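# Plug hanging white connector into car headlamp socket

## Task

Take the white connector that dangles at the front corner of the car and push it into the socket below the headlamp until it latches with a click.

## Robot and tools

Robot: two arms, left_arm and right_arm, each ending in an identical five-finger right hand (the hands are not mirrored, so every hand axis and number means the same on both). Cameras: cam_spot_left, cam_spot_right, cam_spot_wide, cam_corner, cam_left_wrist, cam_right_wrist, all 672x504.

Scene frame: origin on the floor plane z = 0, under the midpoint between the two arm bases, which sit 0.90 m higher. +x is forward (the direction both arms face), +z is up, and left_arm sits on the +y side. Positions are in metres, orientation as end_effector_quat_wxyz, velocities in m/s and rad/s. Printed poses can be a few cm off.

Hand point: a spot fixed to each palm, about 0.05 m in front of it and 0.15 m from the wrist flange along the fingers. Its +z runs along straight fingers, +y points out of the palm, +x runs across the palm away from the thumb. Straight fingertips end 0.06-0.07 m past it along +z and lie 0.06 m behind it along -y. A wrist bracket on the little-finger side can strike objects; with fingers level the wrist may hang well below the point.

A row is 28 numbers, all in [-1, 1], always for both arms: left_arm dx, dy, dz, rx, ry, rz; left hand thumb_turn, thumb_bend, index, middle, ring, little, force_limit, speed; then the same 14 for right_arm. Pose numbers are offsets, not poses: measured along the scene axes from the arm's Hand target (the last commanded pose shown in results), with 1.0 = 0.6 m or 180 degrees; rx, ry, rz form one rotation vector turning about the Hand target's position. Sending six zeros re-requests the current Hand target. Commanded orientation is clipped to within 32 degrees of the measured one per step. Hand numbers are absolute targets: -1 open (thumb_turn -1 beside the palm, +1 opposite the fingers), +1 closed. force_limit maps -1..+1 to roughly 0..10 N at the fingertip (0..15 N for the two thumb motors); speed rises from near zero at -1 to full at +0.48 and stays full above. There is no 'no change' value: to keep a hand as is, repeat its last sent eight numbers (before any are sent, use hand_measured plus hand_force_limit and hand_speed). For a gentle grip close at speed -0.94 or lower. The closed hand can hold roughly 0.035-0.065 m objects, or a handle down to 0.025 m.

Tools:
- execute_actions(actions, cameras): actions is a list of actions; each action is up to 15 rows, one per 1/30 s step, the last row held to fill 15 steps. Every row of an action counts from the Hand target at the action's start; each new action counts from the then-current Hand target, so repeating an offset keeps moving. Images return only if actions is empty or cameras names them (["all"] for every camera).
- move(target, speed, blend, stop_force, zero, blocking, cameras): straight-line path of each hand point. target is one 28-number row or up to 15 rows, every row an offset from the same starting Hand targets. speed in m/s, 0.002-3.2 (default 0.25), rotation limited to twice that in rad/s; one value or one per target. blend in m rounds corners in a list. stop_force in N, 4-120, one value for both arms, ends an arm's path when its wrist sensor feels that much push against its travel; unreliable while the hand turns; omit it when backing away from a contact. zero (with stop_force only) re-zeroes the sensor first by default. blocking=false returns early and cannot combine with stop_force. Paths do not avoid obstacles; avoid passing near an arm's own base. Result adds a 'move:' line: done, off_target, moving, held, fault, and limits (paced = pose clipped, held = steps withheld).
- wait(seconds 0-10, cameras): let time pass, arms holding.
- stop(cameras): brake a running move.
- zoom_image(camera, region [x0, y0, x1, y1] in pixels, at most 504 by 504): closer view of the newest image from that camera.
- show_instructions(): shows the reference images.
- zero_wrist_force(arm): subtracts the present wrist reading from later ones.
- finished_scene(scene): ends the current scene, given its number; irreversible.

Results: end_effector_position, quaternion, Hand target, joint positions/torques, hand_measured, hand_stopped_by (moving, target, force, stalled, fault), hand_load_n (positive when the finger is pushed open; a lost grip shows as load near 0), Wrist force and torque in the hand's own axes plus a peak line, MOTOR HOT warnings. A hand point often rests short of its Hand target; send the gap as an extra offset if needed.

Avoid: the arms are stiff, so commanding even slightly beyond a solid contact can trigger a fault stop (net force near 150 N, or joint torque at limits 303/303/138/49.6/49.6/49.6 N m), freezing the arm for 10 s. Approach slowly, use stop_force, and release a press by commanding back past the hand point. Do not let the arms or hands bump each other, hit the car or table hard, drop or fling the connector, or overload fingers. Holding loads or stretched poses heats motors; at 85 °C the arm brakes for 30-60 s. The connector must stay seated after letting go.

Each tool is called after "Emit:" as name(argument=value, ...), one argument or row to a line, values as JSON.

Reference images:

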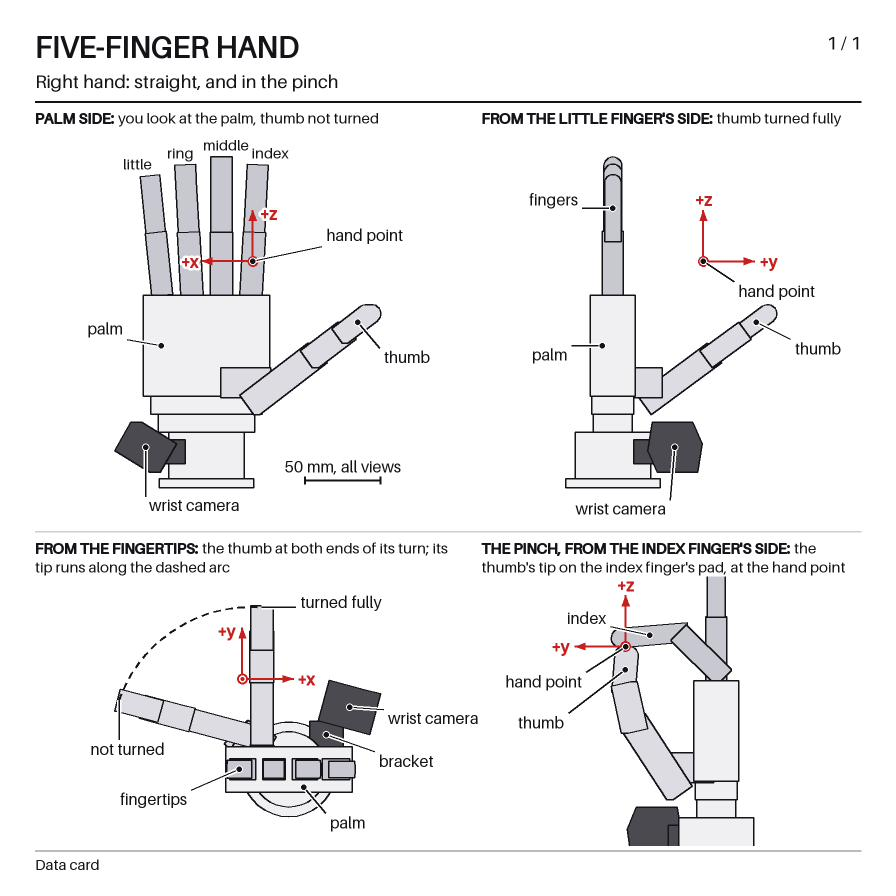

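## Session

Emit:
execute_actions(
  actions=[],
)

Emit:
zoom_image(
  camera="cam_corner",
  region=[220, 120, 560, 460],
)

Emit:
zoom_image(
  camera="cam_spot_right",
  region=[240, 200, 440, 400],
)

Scene clock: 0.00 s.
left_arm: end_effector_position=(+0.1358, +0.5464, +1.2185) hand_measured=(-1.000, -1.000, -1.000, -1.000, -1.000, -1.000) hand_load_n=(+0.0, +0.0, +0.0, +0.0, +0.0, +0.0) hand_stopped_by=(target, target, target, target, target, target) hand_force_limit=0.00 hand_speed=-0.80 end_effector_quat_wxyz=(-0.156, +0.024, +0.933, -0.323) | right_arm: end_effector_position=(+0.1559, -0.5273, +1.2031) hand_measured=(-1.000, -1.000, -1.000, -1.000, -1.000, -1.000) hand_load_n=(+0.0, +0.0, +0.0, +0.0, +0.0, +0.0) hand_stopped_by=(target, target, target, target, target, target) hand_force_limit=0.00 hand_speed=-0.80 end_effector_quat_wxyz=(-0.074, -0.060, +0.932, -0.349)
Joint positions: left_arm=[-0.369 -2.06 2.363 1.362 2.3 -1.851] | right_arm=[-0.149 -2.06 2.37 1.255 2.3 -1.851]
Joint velocities: within noise
Joint torques (N m): no reading
Wrist force (N): no reading
Wrist torque (N m): no reading
Wrist force, peak (N): no reading
Hand target: left_arm +0.1358, +0.5464, +1.2185; -0.156, +0.024, +0.933, -0.323 | right_arm +0.1559, -0.5273, +1.2031; -0.074, -0.060, +0.932, -0.349

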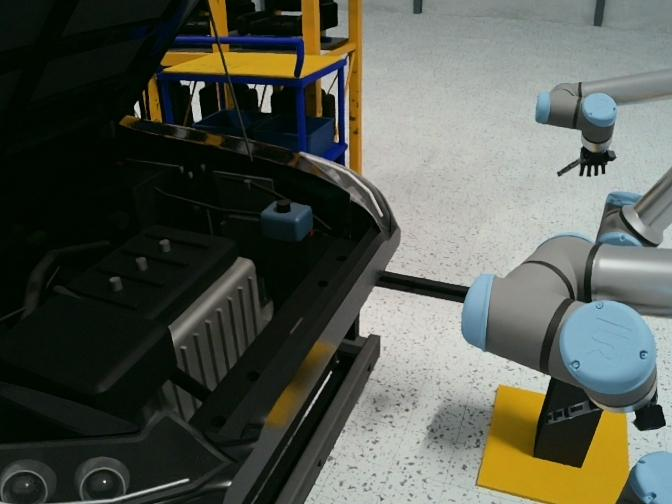

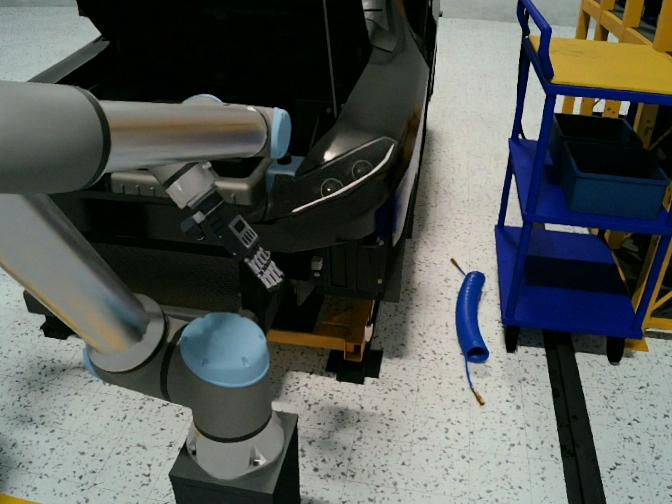

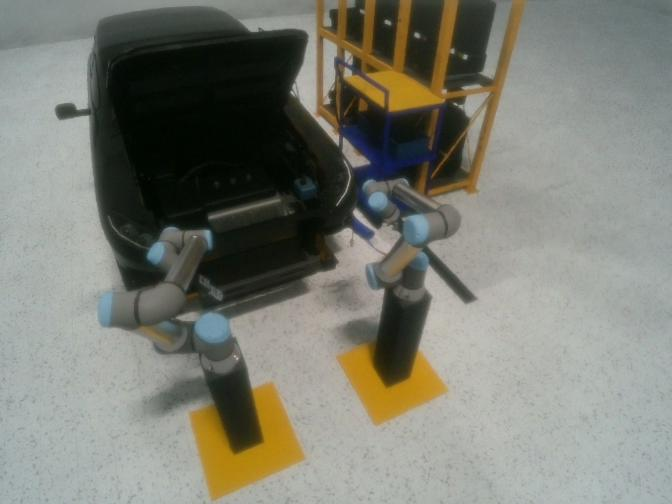

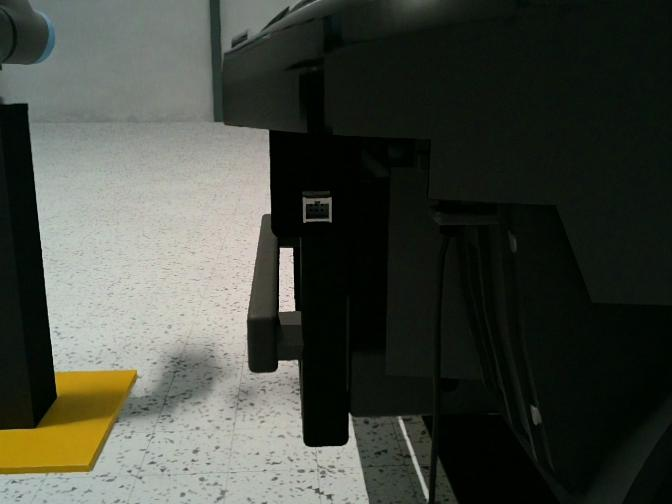

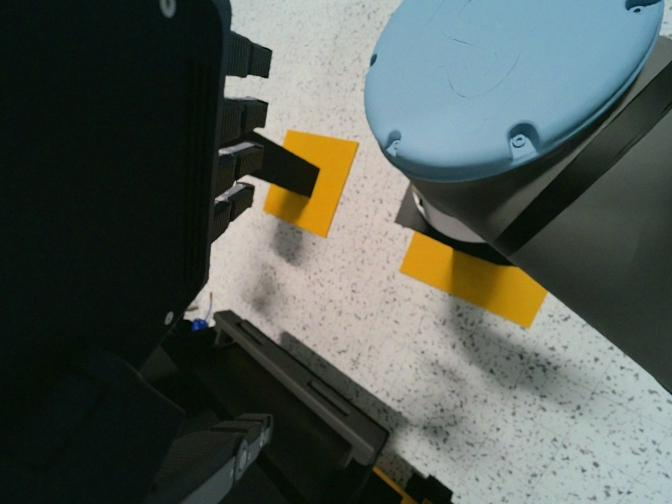

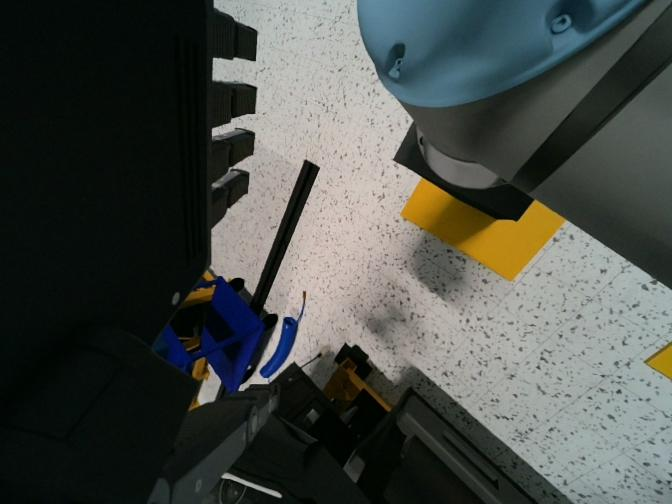

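Scaled by 1.482 from the camera's 672x504 image, which has a finer 960x720 frame.

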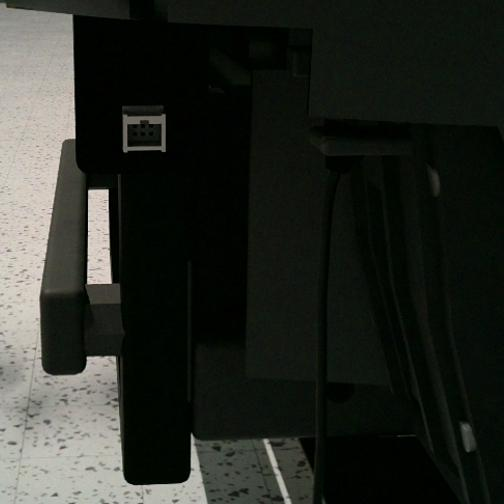

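Scaled by 2.520 from the camera's 672x504 image, which has a finer 960x720 frame.

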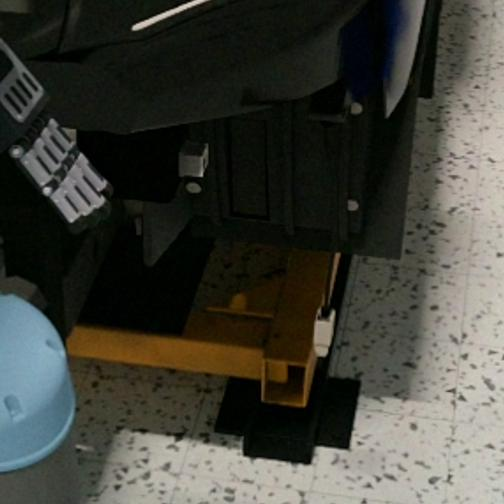

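Emit:
move(
  target=[
    [0,0,0,0,0,0,-1,-1,-1,-1,-1,-1,0,-0.8, 0.607,-0.038,0.028,-0.5154,0.1736,0.6043,1,-1,-1,-1,-1,-1,0,0],
    [0,0,0,0,0,0,-1,-1,-1,-1,-1,-1,0,-0.8, 0.773,-0.455,-0.172,-0.5154,0.1736,0.6043,1,-1,-1,-1,-1,-1,0,0],
  ],
  speed=0.4,
  blend=0.03,
)

Emit:
move(
  target=[
    [0,0,0,0,0,0,-1,-1,-1,-1,-1,-1,0,-0.8, 0.067,0,-0.583,0,0,0,1,-1,-1,-1,-1,-1,0,0],
    [0,0,0,0,0,0,-1,-1,-1,-1,-1,-1,0,-0.8, 0.2,0.083,-0.9,0,0,0,1,-1,-1,-1,-1,-1,0,0],
  ],
  speed=0.35,
  blend=0.05,
  cameras=["cam_right_wrist","cam_corner"],
)

Emit:
zoom_image(
  camera="cam_corner",
  region=[280, 170, 350, 240],
)

Emit:
zoom_image(
  camera="cam_right_wrist",
  region=[200, 100, 400, 300],
)

Scene clock: 50.60 s.
left_arm: end_effector_position=(+0.1358, +0.5464, +1.2185) hand_measured=(-1.000, -1.000, -1.000, -1.000, -1.000, -1.000) hand_load_n=(-0.5, +0.0, -0.5, +0.0, +0.5, +0.5) hand_stopped_by=(target, target, target, target, target, target) hand_force_limit=0.00 hand_speed=-0.80 end_effector_quat_wxyz=(-0.156, +0.024, +0.933, -0.323) | right_arm: end_effector_position=(+0.6195, -0.8002, +1.1000) hand_measured=(+1.000, -1.000, -1.000, -1.000, -1.000, -1.000) hand_load_n=(+0.5, +0.0, +0.0, +0.0, +0.0, +0.0) hand_stopped_by=(target, target, target, target, target, target) hand_force_limit=0.00 hand_speed=0.00 end_effector_quat_wxyz=(+0.000, +0.707, +0.000, +0.707)
Joint positions: left_arm=[-0.369 -2.06 2.363 1.362 2.3 -1.851] | right_arm=[-0.944 -1.573 2.458 -0.883 0.628 -4.714]
Joint torques (N m): left_arm=[-2.85 1.67 -35.32 3.35 0.62 -0.33] | right_arm=[12.27 -26.43 -37.65 -3.16 -3.8 2.81]
Wrist force (N): left_arm=[-0.1 0.0 0.4] | right_arm=[0.9 0.8 -0.9]
Wrist torque (N m): left_arm=[-0.03 -0.01 -0.01] | right_arm=[0.16 -0.12 -0.07]
Wrist force, peak (N): left_arm=[-0.4 -0.2 1.0] | right_arm=[-1.1 -0.9 -2.0]
Hand target: left_arm +0.1358, +0.5464, +1.2185; -0.156, +0.024, +0.933, -0.323 | right_arm +0.6197, -0.8003, +1.0999; +0.000, +0.707, +0.000, +0.707
Off the commanded pose: left_arm 0.000 m, 0 deg | right_arm 0.000 m, 0 deg.
move: done; limits=paced

Scene clock: 53.10 s.
left_arm: end_effector_position=(+0.1358, +0.5464, +1.2185) hand_measured=(-1.000, -1.000, -1.000, -1.000, -1.000, -1.000) hand_load_n=(+0.0, +0.0, +0.0, +0.0, +0.0, -0.5) hand_stopped_by=(target, target, target, target, target, target) hand_force_limit=0.00 hand_speed=-0.80 end_effector_quat_wxyz=(-0.156, +0.024, +0.933, -0.323) | right_arm: end_effector_position=(+0.7396, -0.7505, +0.5601) hand_measured=(+1.000, -1.000, -1.000, -1.000, -1.000, -1.000) hand_load_n=(+0.5, -0.5, +0.0, +0.0, +0.0, +0.0) hand_stopped_by=(target, target, target, target, target, target) hand_force_limit=0.00 hand_speed=0.00 end_effector_quat_wxyz=(+0.000, +0.707, +0.000, +0.707)
Joint positions: left_arm=[-0.369 -2.06 2.363 1.362 2.3 -1.851] | right_arm=[-0.65 -0.313 2.099 -1.784 0.922 -4.713]
Joint torques (N m): left_arm=[-3.83 2.37 -34.37 3.53 0.69 -0.34] | right_arm=[10.87 -68.98 -5.25 -0.17 4.37 2.81]
Wrist force (N): left_arm=[0.1 0.0 0.1] | right_arm=[0.0 1.1 -1.2]
Wrist torque (N m): left_arm=[0.00 -0.02 0.01] | right_arm=[0.17 0.19 -0.10]
Wrist force, peak (N): left_arm=[0.5 -0.2 0.7] | right_arm=[2.0 0.9 -1.7]
Hand target: left_arm +0.1358, +0.5464, +1.2185; -0.156, +0.024, +0.933, -0.323 | right_arm +0.7397, -0.7505, +0.5599; +0.000, +0.707, +0.000, +0.707
Off the commanded pose: left_arm 0.000 m, 0 deg | right_arm 0.000 m, 0 deg.
move: done
Images, in order (width x height): cam_corner 672x504, cam_right_wrist 672x504.

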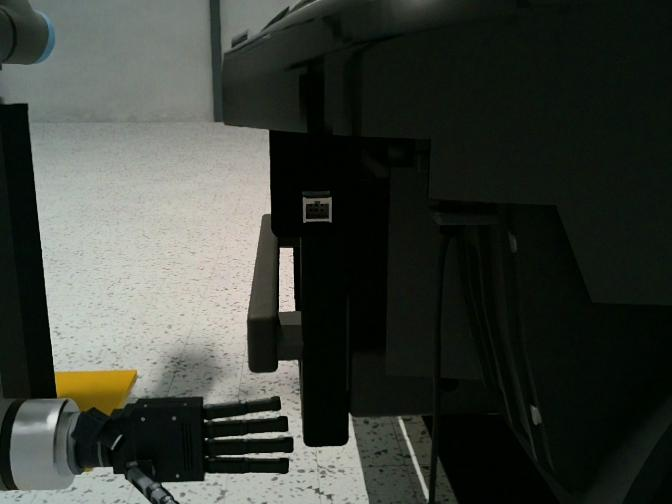

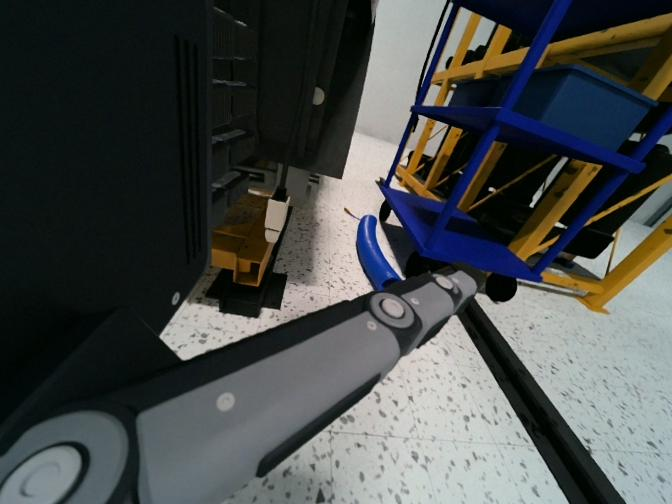

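Scaled by 7.200 from the camera's 672x504 image, which has a finer 960x720 frame.

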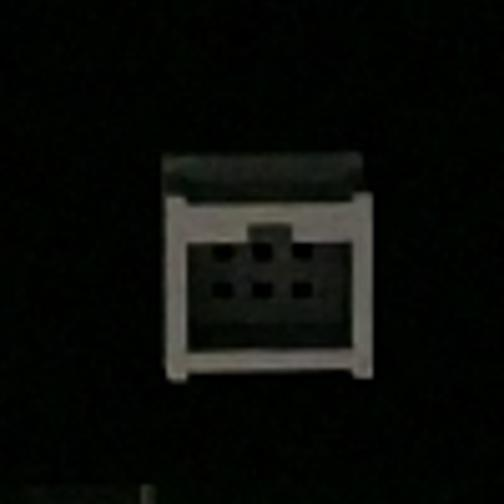

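Scaled by 2.520 from the camera's 672x504 image, which has a finer 960x720 frame.

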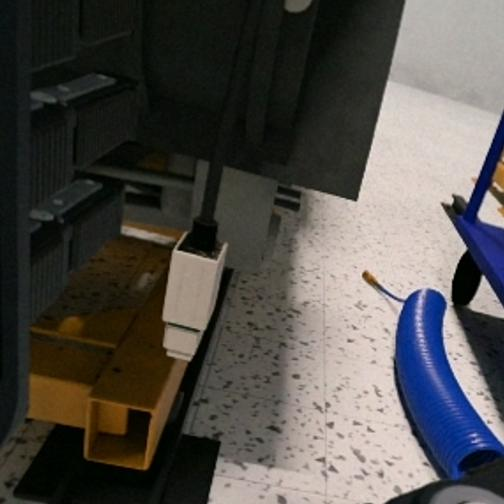

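Emit:
move(
  target=[0,0,0,0,0,0,-1,-1,-1,-1,-1,-1,0,-0.8, 0.225,0.0425,-0.1417,0,0,0,1,-1,-1,-1,-1,-1,0,0],
  speed=0.2,
  cameras=["cam_right_wrist"],
)

Emit:
zoom_image(
  camera="cam_right_wrist",
  region=[200, 100, 400, 300],
)

Scene clock: 242.03 s.
left_arm: end_effector_position=(+0.1358, +0.5464, +1.2185) hand_measured=(-1.000, -1.000, -1.000, -1.000, -1.000, -1.000) hand_load_n=(+0.0, +0.0, +0.0, +0.0, +0.0, +0.0) hand_stopped_by=(target, target, target, target, target, target) hand_force_limit=0.00 hand_speed=-0.80 end_effector_quat_wxyz=(-0.156, +0.024, +0.933, -0.323) | right_arm: end_effector_position=(+0.8745, -0.7250, +0.4750) hand_measured=(+1.000, -1.000, -1.000, -1.000, -1.000, -1.000) hand_load_n=(+0.5, +0.0, +0.0, +0.0, +0.0, +0.5) hand_stopped_by=(target, target, target, target, target, target) hand_force_limit=0.00 hand_speed=0.00 end_effector_quat_wxyz=(+0.000, +0.707, +0.000, +0.707)
Joint positions: left_arm=[-0.369 -2.06 2.363 1.362 2.3 -1.851] | right_arm=[-0.472 -0.192 1.777 -1.584 1.099 -4.713]
Joint torques (N m): left_arm=[-1.6 1.65 -34.26 3.84 0.62 -0.47] | right_arm=[7.82 -79.37 -11.96 -0.29 3.62 -3.07]
Wrist force (N): left_arm=[-0.1 -0.1 0.9] | right_arm=[-0.4 1.0 -0.9]
Wrist torque (N m): left_arm=[-0.07 -0.01 -0.02] | right_arm=[0.15 0.18 0.13]
Wrist force, peak (N): left_arm=[-0.5 -0.2 0.8] | right_arm=[0.2 1.1 -2.6]
Hand target: left_arm +0.1358, +0.5464, +1.2185; -0.156, +0.024, +0.933, -0.323 | right_arm +0.8747, -0.7250, +0.4749; +0.000, +0.707, +0.000, +0.707
Off the commanded pose: left_arm 0.000 m, 0 deg | right_arm 0.000 m, 0 deg.
move: done
Images, in order (width x height): cam_right_wrist 672x504.

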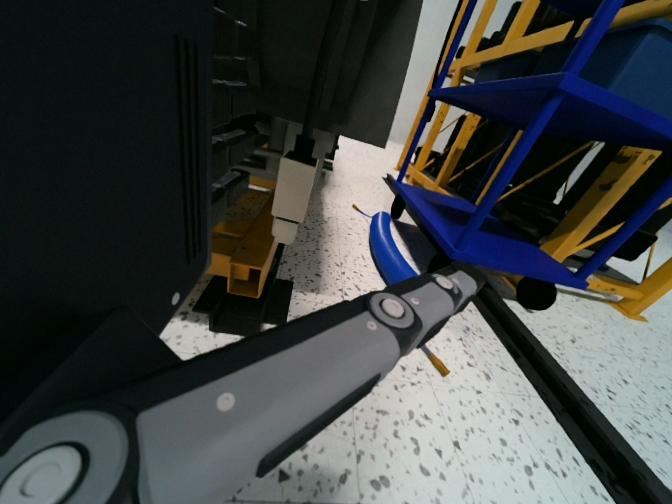

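Scaled by 2.520 from the camera's 672x504 image, which has a finer 960x720 frame.

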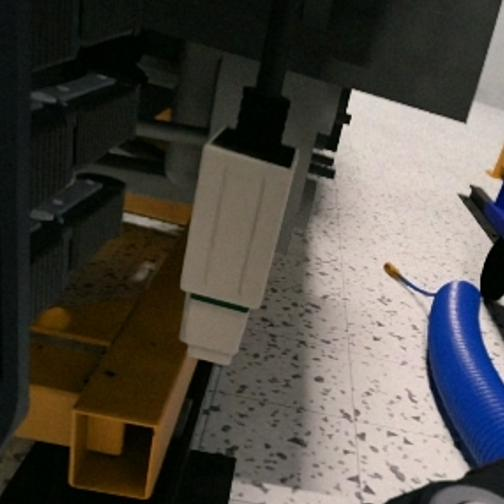

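Emit:
move(
  target=[0,0,0,0,0,0,-1,-1,-1,-1,-1,-1,0,-0.8, 0.0925,0,0.0,0,0,0,1,-1,-1,-1,-1,-1,0,0],
  speed=0.12,
  cameras=["cam_right_wrist","cam_corner"],
)

Emit:
zoom_image(
  camera="cam_right_wrist",
  region=[200, 100, 400, 300],
)

Scene clock: 276.43 s.
left_arm: end_effector_position=(+0.1358, +0.5464, +1.2185) hand_measured=(-1.000, -1.000, -1.000, -1.000, -1.000, -1.000) hand_load_n=(+0.0, +0.0, +0.0, +0.0, +0.0, +0.0) hand_stopped_by=(target, target, target, target, target, target) hand_force_limit=0.00 hand_speed=-0.80 end_effector_quat_wxyz=(-0.156, +0.024, +0.933, -0.323) | right_arm: end_effector_position=(+0.9299, -0.7250, +0.4749) hand_measured=(+1.000, -1.000, -1.000, -1.000, -1.000, -1.000) hand_load_n=(+0.0, +0.0, +0.0, +0.0, +0.0, +0.0) hand_stopped_by=(target, target, target, target, target, target) hand_force_limit=0.00 hand_speed=0.00 end_effector_quat_wxyz=(+0.000, +0.707, +0.000, +0.707)
Joint positions: left_arm=[-0.369 -2.06 2.363 1.362 2.3 -1.851] | right_arm=[-0.433 -0.188 1.675 -1.486 1.138 -4.713]
Joint torques (N m): left_arm=[0.48 2.81 -35.87 3.61 1.09 -0.29] | right_arm=[12.26 -85.24 -17.2 -0.76 4.05 -2.78]
Wrist force (N): left_arm=[0.3 0.2 0.2] | right_arm=[-0.5 0.9 -1.2]
Wrist torque (N m): left_arm=[0.01 -0.05 0.03] | right_arm=[0.16 0.19 0.04]
Wrist force, peak (N): left_arm=[-0.3 0.1 1.0] | right_arm=[-0.7 1.3 -1.8]
Hand target: left_arm +0.1358, +0.5464, +1.2185; -0.156, +0.024, +0.933, -0.323 | right_arm +0.9302, -0.7250, +0.4749; +0.000, +0.707, +0.000, +0.707
Off the commanded pose: left_arm 0.000 m, 0 deg | right_arm 0.000 m, 0 deg.
move: done
Images, in order (width x height): cam_corner 672x504, cam_right_wrist 672x504.

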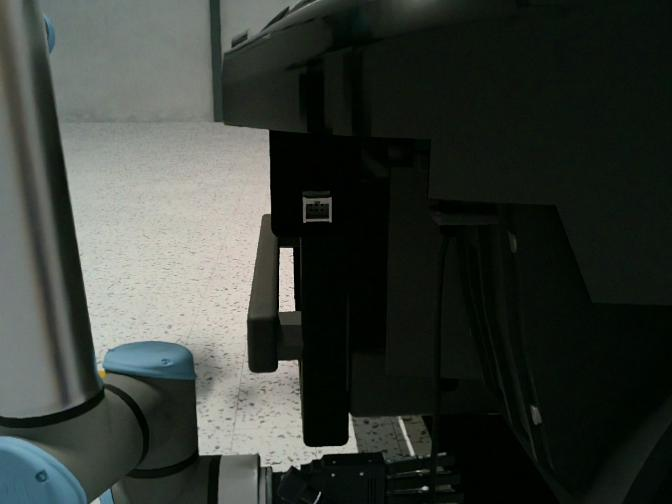

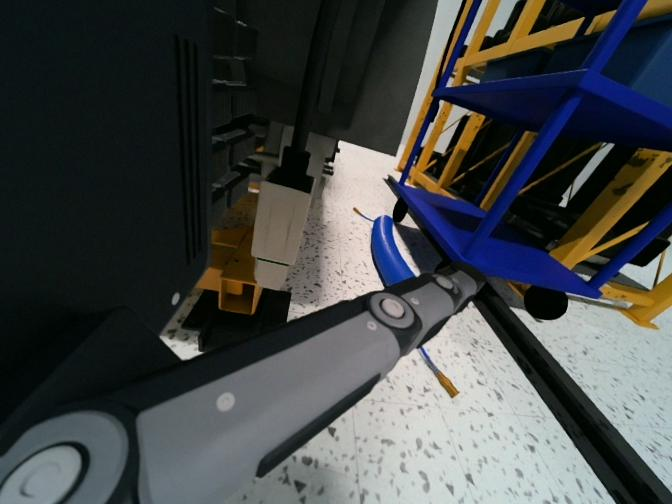

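Scaled by 2.520 from the camera's 672x504 image, which has a finer 960x720 frame.

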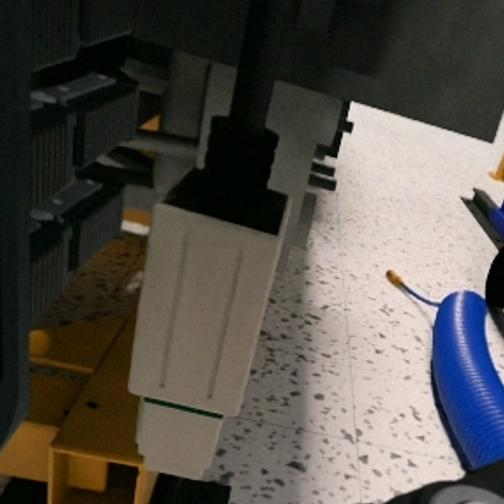

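Emit:
move(
  target=[
    [0,0,0,0,0,0,-1,-1,-1,-1,-1,-1,0,-0.8, 0.0,0,-0.0267,0,0,0,1,-1,-1,-1,-1,-1,0,0],
    [0,0,0,0,0,0,-1,-1,-1,-1,-1,-1,0,-0.8, 0.0417,0,-0.0267,0,0,0,1,-1,-1,-1,-1,-1,0,0],
  ],
  speed=0.08,
  cameras=["cam_right_wrist"],
)

Emit:
zoom_image(
  camera="cam_right_wrist",
  region=[200, 100, 400, 300],
)

Scene clock: 334.30 s.
left_arm: end_effector_position=(+0.1358, +0.5464, +1.2185) hand_measured=(-1.000, -1.000, -1.000, -1.000, -1.000, -1.000) hand_load_n=(+0.0, +0.0, +0.0, +0.0, +0.0, +0.0) hand_stopped_by=(target, target, target, target, target, target) hand_force_limit=0.00 hand_speed=-0.80 end_effector_quat_wxyz=(-0.156, +0.024, +0.933, -0.323) | right_arm: end_effector_position=(+0.9550, -0.7250, +0.4589) hand_measured=(+1.000, -1.000, -1.000, -1.000, -1.000, -1.000) hand_load_n=(+0.0, +0.0, +0.0, +0.0, +0.0, +0.0) hand_stopped_by=(target, target, target, target, target, target) hand_force_limit=0.00 hand_speed=0.00 end_effector_quat_wxyz=(+0.000, +0.707, +0.000, +0.707)
Joint positions: left_arm=[-0.369 -2.06 2.363 1.362 2.3 -1.851] | right_arm=[-0.417 -0.158 1.605 -1.446 1.154 -4.713]
Joint torques (N m): left_arm=[-1.19 3.31 -35.11 3.61 1.23 -0.59] | right_arm=[10.89 -88.42 -15.18 0.26 3.32 2.49]
Wrist force (N): left_arm=[-0.5 0.0 0.5] | right_arm=[-0.1 0.6 -1.2]
Wrist torque (N m): left_arm=[-0.02 0.07 -0.03] | right_arm=[0.07 0.10 0.08]
Wrist force, peak (N): left_arm=[0.1 0.3 1.0] | right_arm=[-0.4 0.9 -2.2]
Hand target: left_arm +0.1358, +0.5464, +1.2185; -0.156, +0.024, +0.933, -0.323 | right_arm +0.9552, -0.7250, +0.4589; +0.000, +0.707, +0.000, +0.707
Off the commanded pose: left_arm 0.000 m, 0 deg | right_arm 0.000 m, 0 deg.
move: done
Images, in order (width x height): cam_right_wrist 672x504.

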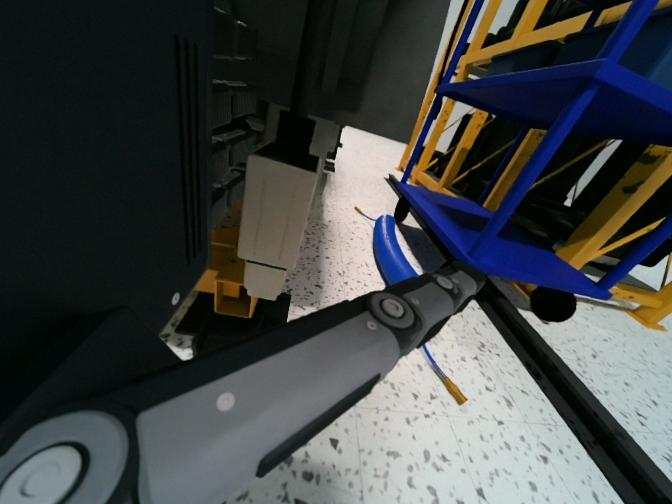

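Scaled by 2.520 from the camera's 672x504 image, which has a finer 960x720 frame.

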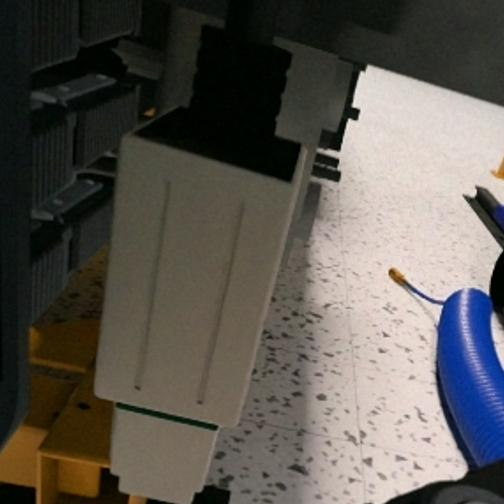

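Emit:
move(
  target=[0,0,0,0,0,0,-1,-1,-1,-1,-1,-1,0,-0.8, 0.0017,-0.0083,-0.005,0,0,0,1,-1,-1,-1,-1,-1,0,0],
  speed=0.05,
)

Emit:
move(
  target=[0,0,0,0,0,0,-1,-1,-1,-1,-1,-1,0,-0.8, 0,0,0,0,0,0,1,0.0,-1,-1,-1,-1,-0.7,-0.3],
  speed=0.05,
)

Emit:
move(
  target=[0,0,0,0,0,0,-1,-1,-1,-1,-1,-1,0,-0.8, 0,0,0,0,0,0,1,0.7,-1,-1,-1,-1,-0.7,-0.75],
  speed=0.05,
  cameras=["cam_right_wrist"],
)

Emit:
zoom_image(
  camera="cam_right_wrist",
  region=[205, 90, 345, 290],
)

Scene clock: 353.97 s.
left_arm: end_effector_position=(+0.1358, +0.5464, +1.2185) hand_measured=(-1.000, -1.000, -1.000, -1.000, -1.000, -1.000) hand_load_n=(+0.0, +0.0, +0.0, +0.0, +0.0, +0.0) hand_stopped_by=(target, target, target, target, target, target) hand_force_limit=0.00 hand_speed=-0.80 end_effector_quat_wxyz=(-0.156, +0.024, +0.933, -0.323) | right_arm: end_effector_position=(+0.9562, -0.7297, +0.4561) hand_measured=(+1.000, -1.000, -1.000, -1.000, -1.000, -1.000) hand_load_n=(+0.5, +0.0, +0.0, +0.0, +0.0, -0.5) hand_stopped_by=(target, target, target, target, target, target) hand_force_limit=0.00 hand_speed=0.00 end_effector_quat_wxyz=(+0.000, +0.707, +0.000, +0.707)
Joint positions: left_arm=[-0.369 -2.06 2.363 1.362 2.3 -1.851] | right_arm=[-0.423 -0.153 1.598 -1.444 1.148 -4.713]
Joint torques (N m): left_arm=[-3.14 0.28 -34.75 3.61 0.6 -0.68] | right_arm=[-12.88 -87.92 -16.16 -0.26 -4.54 2.12]
Wrist force (N): left_arm=[0.2 0.2 0.5] | right_arm=[-0.2 1.0 -1.0]
Wrist torque (N m): left_arm=[0.01 -0.06 0.02] | right_arm=[0.12 0.09 0.09]
Wrist force, peak (N): left_arm=[-0.4 0.0 0.9] | right_arm=[-0.2 1.0 -1.8]
Hand target: left_arm +0.1358, +0.5464, +1.2185; -0.156, +0.024, +0.933, -0.323 | right_arm +0.9562, -0.7300, +0.4559; +0.000, +0.707, +0.000, +0.707
Off the commanded pose: left_arm 0.000 m, 0 deg | right_arm 0.000 m, 0 deg.
move: done

Scene clock: 355.27 s.
left_arm: end_effector_position=(+0.1358, +0.5464, +1.2185) hand_measured=(-1.000, -1.000, -1.000, -1.000, -1.000, -1.000) hand_load_n=(+0.0, +0.0, +0.0, +0.0, +0.0, +0.0) hand_stopped_by=(target, target, target, target, target, target) hand_force_limit=0.00 hand_speed=-0.80 end_effector_quat_wxyz=(-0.156, +0.024, +0.933, -0.323) | right_arm: end_effector_position=(+0.9562, -0.7300, +0.4559) hand_measured=(+1.000, +0.000, -1.000, -1.000, -1.000, -1.000) hand_load_n=(+0.0, +0.0, +0.5, +0.0, +0.0, +0.0) hand_stopped_by=(target, target, target, target, target, target) hand_force_limit=-0.70 hand_speed=-0.30 end_effector_quat_wxyz=(+0.000, +0.707, +0.000, +0.707)
Joint positions: left_arm=[-0.369 -2.06 2.363 1.362 2.3 -1.851] | right_arm=[-0.423 -0.153 1.597 -1.444 1.148 -4.713]
Joint torques (N m): left_arm=[-1.73 3.2 -35.99 3.47 1.35 -0.26] | right_arm=[-9.71 -88.42 -17.08 -0.16 -3.9 0.69]
Wrist force (N): left_arm=[0.1 -0.2 0.3] | right_arm=[-0.4 0.8 -1.3]
Wrist torque (N m): left_arm=[-0.04 -0.04 0.00] | right_arm=[0.10 0.14 0.07]
Wrist force, peak (N): left_arm=[-0.5 -0.1 0.7] | right_arm=[-0.2 1.2 -1.4]
Hand target: left_arm +0.1358, +0.5464, +1.2185; -0.156, +0.024, +0.933, -0.323 | right_arm +0.9562, -0.7300, +0.4559; +0.000, +0.707, +0.000, +0.707
Off the commanded pose: left_arm 0.000 m, 0 deg | right_arm 0.000 m, 0 deg.
move: done

Scene clock: 356.67 s.
left_arm: end_effector_position=(+0.1358, +0.5464, +1.2185) hand_measured=(-1.000, -1.000, -1.000, -1.000, -1.000, -1.000) hand_load_n=(+0.0, +0.0, +0.0, +0.0, +0.0, +0.0) hand_stopped_by=(target, target, target, target, target, target) hand_force_limit=0.00 hand_speed=-0.80 end_effector_quat_wxyz=(-0.156, +0.024, +0.933, -0.323) | right_arm: end_effector_position=(+0.9562, -0.7300, +0.4559) hand_measured=(+1.000, +0.402, -1.000, -1.000, -1.000, -1.000) hand_load_n=(+0.0, +1.5, +0.0, +0.0, +0.0, +0.0) hand_stopped_by=(target, force, target, target, target, target) hand_force_limit=-0.70 hand_speed=-0.75 end_effector_quat_wxyz=(+0.000, +0.707, +0.000, +0.707)
Joint positions: left_arm=[-0.369 -2.06 2.363 1.362 2.3 -1.851] | right_arm=[-0.423 -0.153 1.597 -1.444 1.148 -4.713]
Joint torques (N m): left_arm=[-3.06 2 -35.07 3.78 0.92 -0.25] | right_arm=[-9.64 -89.43 -15.5 -0.46 -3.96 -0.34]
Wrist force (N): left_arm=[-0.4 -0.1 0.1] | right_arm=[-0.2 0.7 -1.3]
Wrist torque (N m): left_arm=[-0.03 0.05 -0.03] | right_arm=[0.08 0.11 0.08]
Wrist force, peak (N): left_arm=[-0.4 0.3 0.7] | right_arm=[-0.3 1.2 -1.4]
Hand target: left_arm +0.1358, +0.5464, +1.2185; -0.156, +0.024, +0.933, -0.323 | right_arm +0.9562, -0.7300, +0.4559; +0.000, +0.707, +0.000, +0.707
Off the commanded pose: left_arm 0.000 m, 0 deg | right_arm 0.000 m, 0 deg.
move: done
Images, in order (width x height): cam_right_wrist 672x504.

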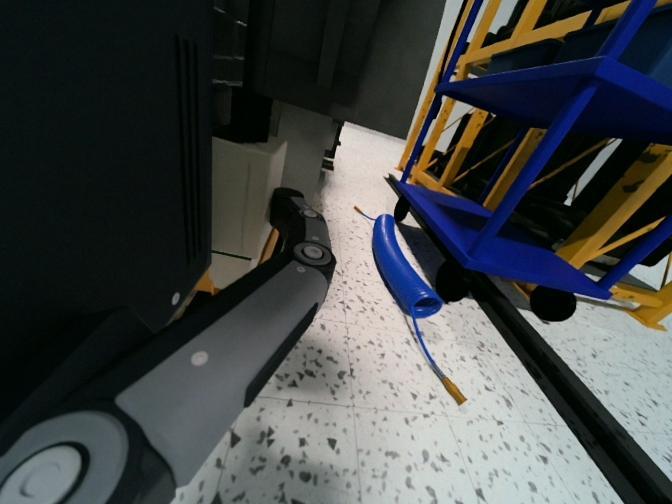

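Scaled by 2.520 from the camera's 672x504 image, which has a finer 960x720 frame.

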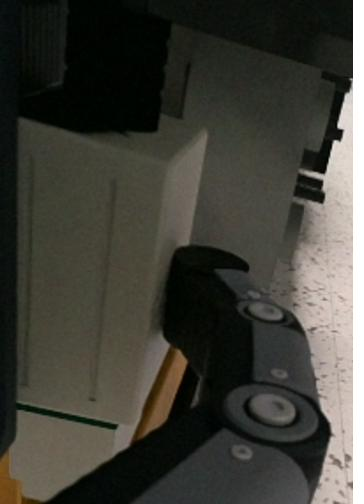

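Emit:
move(
  target=[0,0,0,0,0,0,-1,-1,-1,-1,-1,-1,0,-0.8, 0,0,0,0,0,0,1,0.8,-1,-1,-1,-1,0.9,-0.7],
  speed=0.05,
)

Emit:
move(
  target=[
    [0,0,0,0,0,0,-1,-1,-1,-1,-1,-1,0,-0.8, -0.077,-0.03,0.15,0.1,0,0,1,0.8,-1,-1,-1,-1,0.9,-0.7],
    [0,0,0,0,0,0,-1,-1,-1,-1,-1,-1,0,-0.8, -0.165,-0.05,0.25,0.3,0,0,1,0.8,-1,-1,-1,-1,0.9,-0.7],
    [0,0,0,0,0,0,-1,-1,-1,-1,-1,-1,0,-0.8, -0.21,-0.05,0.38,0.5,0,0,1,0.8,-1,-1,-1,-1,0.9,-0.7],
    [0,0,0,0,0,0,-1,-1,-1,-1,-1,-1,0,-0.8, -0.19,0.083,0.51,0.5,0,0,1,0.8,-1,-1,-1,-1,0.9,-0.7],
  ],
  speed=0.2,
  blend=0.03,
  cameras=["cam_right_wrist","cam_corner"],
)

Emit:
zoom_image(
  camera="cam_corner",
  region=[260, 180, 360, 280],
)

Emit:
zoom_image(
  camera="cam_right_wrist",
  region=[205, 90, 345, 290],
)

Scene clock: 380.10 s.
left_arm: end_effector_position=(+0.1358, +0.5464, +1.2185) hand_measured=(-1.000, -1.000, -1.000, -1.000, -1.000, -1.000) hand_load_n=(-0.5, +0.0, +0.0, +0.0, +0.0, +0.0) hand_stopped_by=(target, target, target, target, target, target) hand_force_limit=0.00 hand_speed=-0.80 end_effector_quat_wxyz=(-0.156, +0.024, +0.933, -0.323) | right_arm: end_effector_position=(+0.9562, -0.7300, +0.4559) hand_measured=(+1.000, +0.434, -1.000, -1.000, -1.000, -1.000) hand_load_n=(+0.0, +15.5, +0.0, +0.0, +0.0, +0.0) hand_stopped_by=(target, force, target, target, target, target) hand_force_limit=0.90 hand_speed=-0.70 end_effector_quat_wxyz=(+0.000, +0.707, +0.000, +0.707)
Joint positions: left_arm=[-0.369 -2.06 2.363 1.362 2.3 -1.851] | right_arm=[-0.423 -0.153 1.597 -1.444 1.148 -4.713]
Joint torques (N m): left_arm=[-5.09 2.51 -35.59 3.45 0.82 -0.27] | right_arm=[-9.05 -89.93 -12.59 -0.61 -4.1 -2.95]
Wrist force (N): left_arm=[-0.3 0.1 0.4] | right_arm=[-0.4 0.7 -1.2]
Wrist torque (N m): left_arm=[0.00 0.02 0.00] | right_arm=[0.08 0.12 0.08]
Wrist force, peak (N): left_arm=[0.1 -0.2 0.9] | right_arm=[-0.7 0.9 -1.7]
Hand target: left_arm +0.1358, +0.5464, +1.2185; -0.156, +0.024, +0.933, -0.323 | right_arm +0.9562, -0.7300, +0.4559; +0.000, +0.707, +0.000, +0.707
Off the commanded pose: left_arm 0.000 m, 0 deg | right_arm 0.000 m, 0 deg.
move: done

Scene clock: 385.30 s.
left_arm: end_effector_position=(+0.1358, +0.5464, +1.2185) hand_measured=(-1.000, -1.000, -1.000, -1.000, -1.000, -1.000) hand_load_n=(-0.5, +0.0, +0.0, +0.0, +0.0, +0.0) hand_stopped_by=(target, target, target, target, target, target) hand_force_limit=0.00 hand_speed=-0.80 end_effector_quat_wxyz=(-0.156, +0.024, +0.933, -0.323) | right_arm: end_effector_position=(+0.8422, -0.6803, +0.7617) hand_measured=(+1.000, +0.434, -1.000, -1.000, -1.000, -1.000) hand_load_n=(+1.5, +15.0, +0.0, -0.5, +0.0, +0.0) hand_stopped_by=(target, force, target, target, target, target) hand_force_limit=0.90 hand_speed=-0.70 end_effector_quat_wxyz=(+0.500, -0.500, +0.500, -0.500)
Joint positions: left_arm=[-0.369 -2.06 2.363 1.362 2.3 -1.851] | right_arm=[-0.57 -0.753 2.104 -1.351 1 -3.142]
Joint torques (N m): left_arm=[-3.43 0.04 -35.14 3.36 1.03 -0.27] | right_arm=[12.62 -91.65 -3.62 0.05 4.67 -2.71]
Wrist force (N): left_arm=[0.0 -0.1 0.6] | right_arm=[0.8 1.4 -1.6]
Wrist torque (N m): left_arm=[-0.05 -0.02 0.00] | right_arm=[0.03 -0.07 0.02]
Wrist force, peak (N): left_arm=[0.2 0.2 1.0] | right_arm=[-5.9 0.6 -0.6]
Hand target: left_arm +0.1358, +0.5464, +1.2185; -0.156, +0.024, +0.933, -0.323 | right_arm +0.8422, -0.6802, +0.7619; +0.500, -0.500, +0.500, -0.500
Off the commanded pose: left_arm 0.000 m, 0 deg | right_arm 0.000 m, 0 deg.
move: done
Images, in order (width x height): cam_corner 672x504, cam_right_wrist 672x504.

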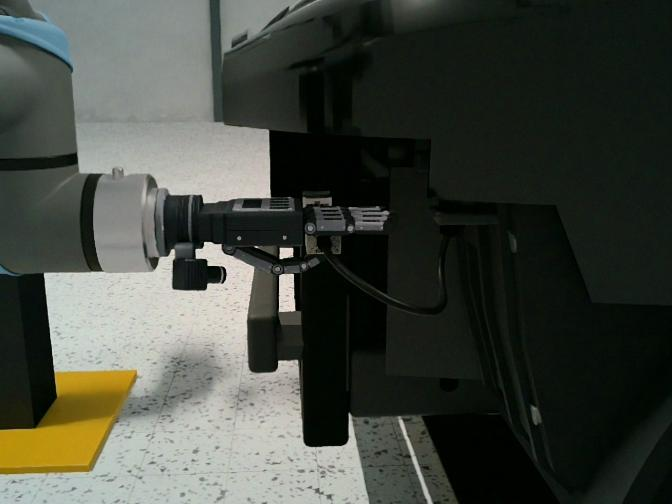

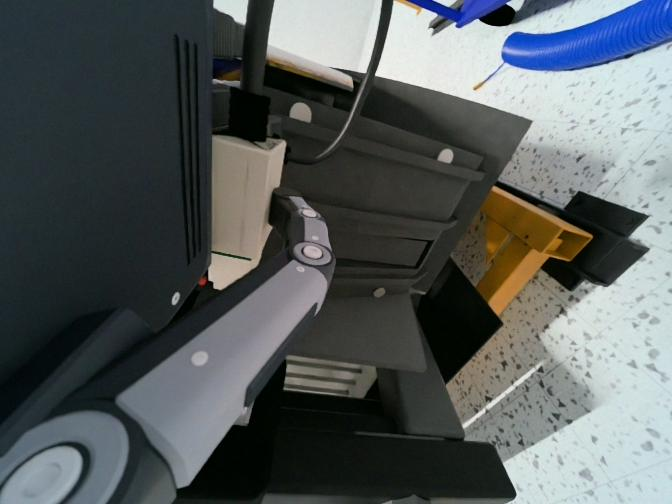

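Scaled by 5.040 from the camera's 672x504 image, which has a finer 960x720 frame.

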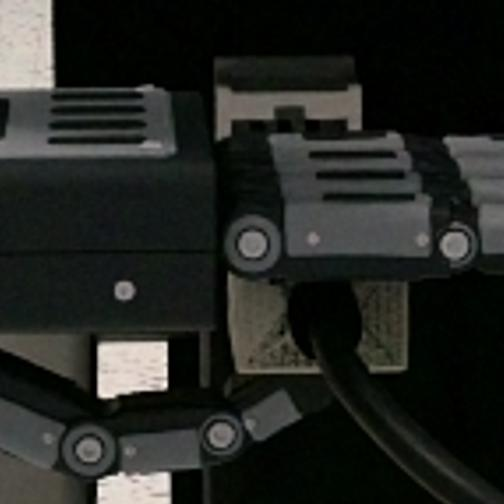

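Scaled by 2.520 from the camera's 672x504 image, which has a finer 960x720 frame.

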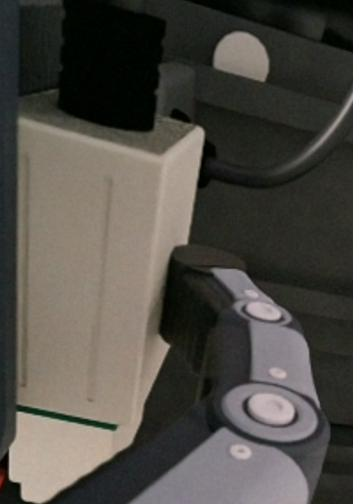

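Emit:
move(
  target=[0,0,0,0,0,0,-1,-1,-1,-1,-1,-1,0,-0.8, 0,0.1333,-0.0042,0,0,0,1,0.8,-1,-1,-1,-1,0.9,-0.7],
  speed=0.1,
  cameras=["cam_right_wrist","cam_corner"],
)

Emit:
zoom_image(
  camera="cam_corner",
  region=[260, 160, 360, 260],
)

Emit:
zoom_image(
  camera="cam_right_wrist",
  region=[195, 225, 285, 315],
)

Scene clock: 431.27 s.
left_arm: end_effector_position=(+0.1358, +0.5464, +1.2185) hand_measured=(-1.000, -1.000, -1.000, -1.000, -1.000, -1.000) hand_load_n=(+0.0, +0.0, +0.0, +0.0, +0.0, +0.0) hand_stopped_by=(target, target, target, target, target, target) hand_force_limit=0.00 hand_speed=-0.80 end_effector_quat_wxyz=(-0.156, +0.024, +0.933, -0.323) | right_arm: end_effector_position=(+0.8422, -0.6004, +0.7594) hand_measured=(+1.000, +0.434, -1.000, -1.000, -1.000, -1.000) hand_load_n=(+1.5, +15.0, +0.0, +0.0, +0.0, +0.0) hand_stopped_by=(target, force, target, target, target, target) hand_force_limit=0.90 hand_speed=-0.70 end_effector_quat_wxyz=(+0.500, -0.500, +0.500, -0.500)
Joint positions: left_arm=[-0.369 -2.06 2.363 1.362 2.3 -1.851] | right_arm=[-0.445 -0.756 2.136 -1.38 1.125 -3.142]
Joint torques (N m): left_arm=[-3.9 5.17 -35.48 3.47 1.2 -0.57] | right_arm=[14.17 -71.9 -2.68 -4.75 3.8 2.44]
Wrist force (N): left_arm=[-0.2 -0.1 0.3] | right_arm=[0.2 1.6 -2.1]
Wrist torque (N m): left_arm=[-0.02 0.02 -0.02] | right_arm=[0.12 0.05 0.01]
Wrist force, peak (N): left_arm=[-0.3 0.2 0.9] | right_arm=[1.3 1.9 -2.0]
Hand target: left_arm +0.1358, +0.5464, +1.2185; -0.156, +0.024, +0.933, -0.323 | right_arm +0.8422, -0.6002, +0.7594; +0.500, -0.500, +0.500, -0.500
Off the commanded pose: left_arm 0.000 m, 0 deg | right_arm 0.000 m, 0 deg.
move: done
Images, in order (width x height): cam_corner 672x504, cam_right_wrist 672x504.

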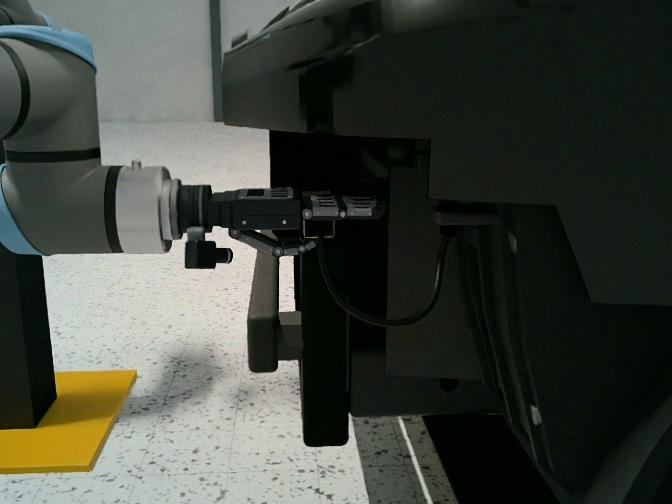

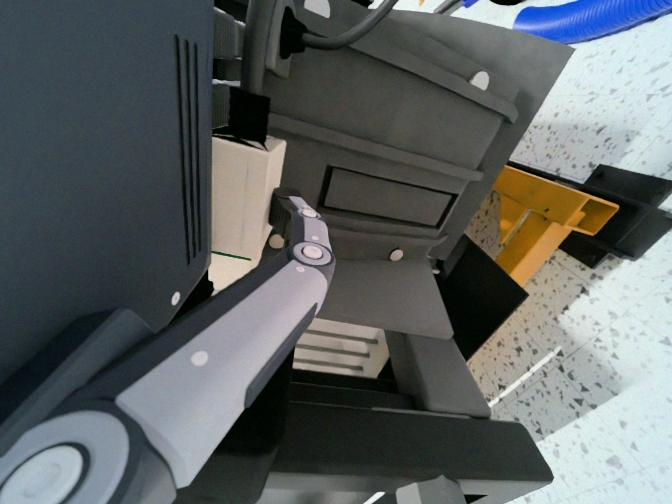

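Scaled by 5.040 from the camera's 672x504 image, which has a finer 960x720 frame.

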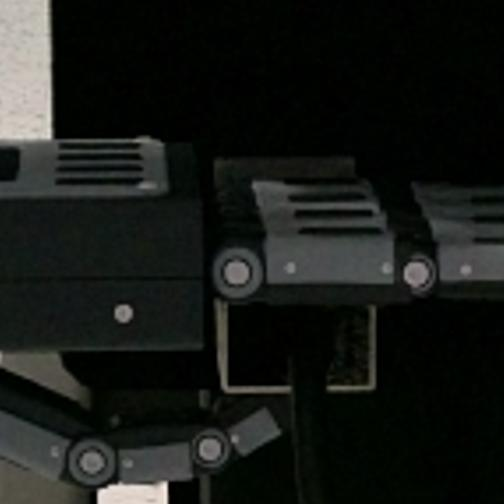

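Scaled by 5.600 from the camera's 672x504 image, which has a finer 960x720 frame.

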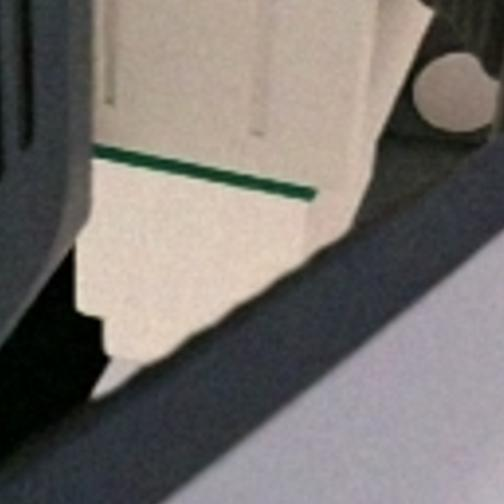

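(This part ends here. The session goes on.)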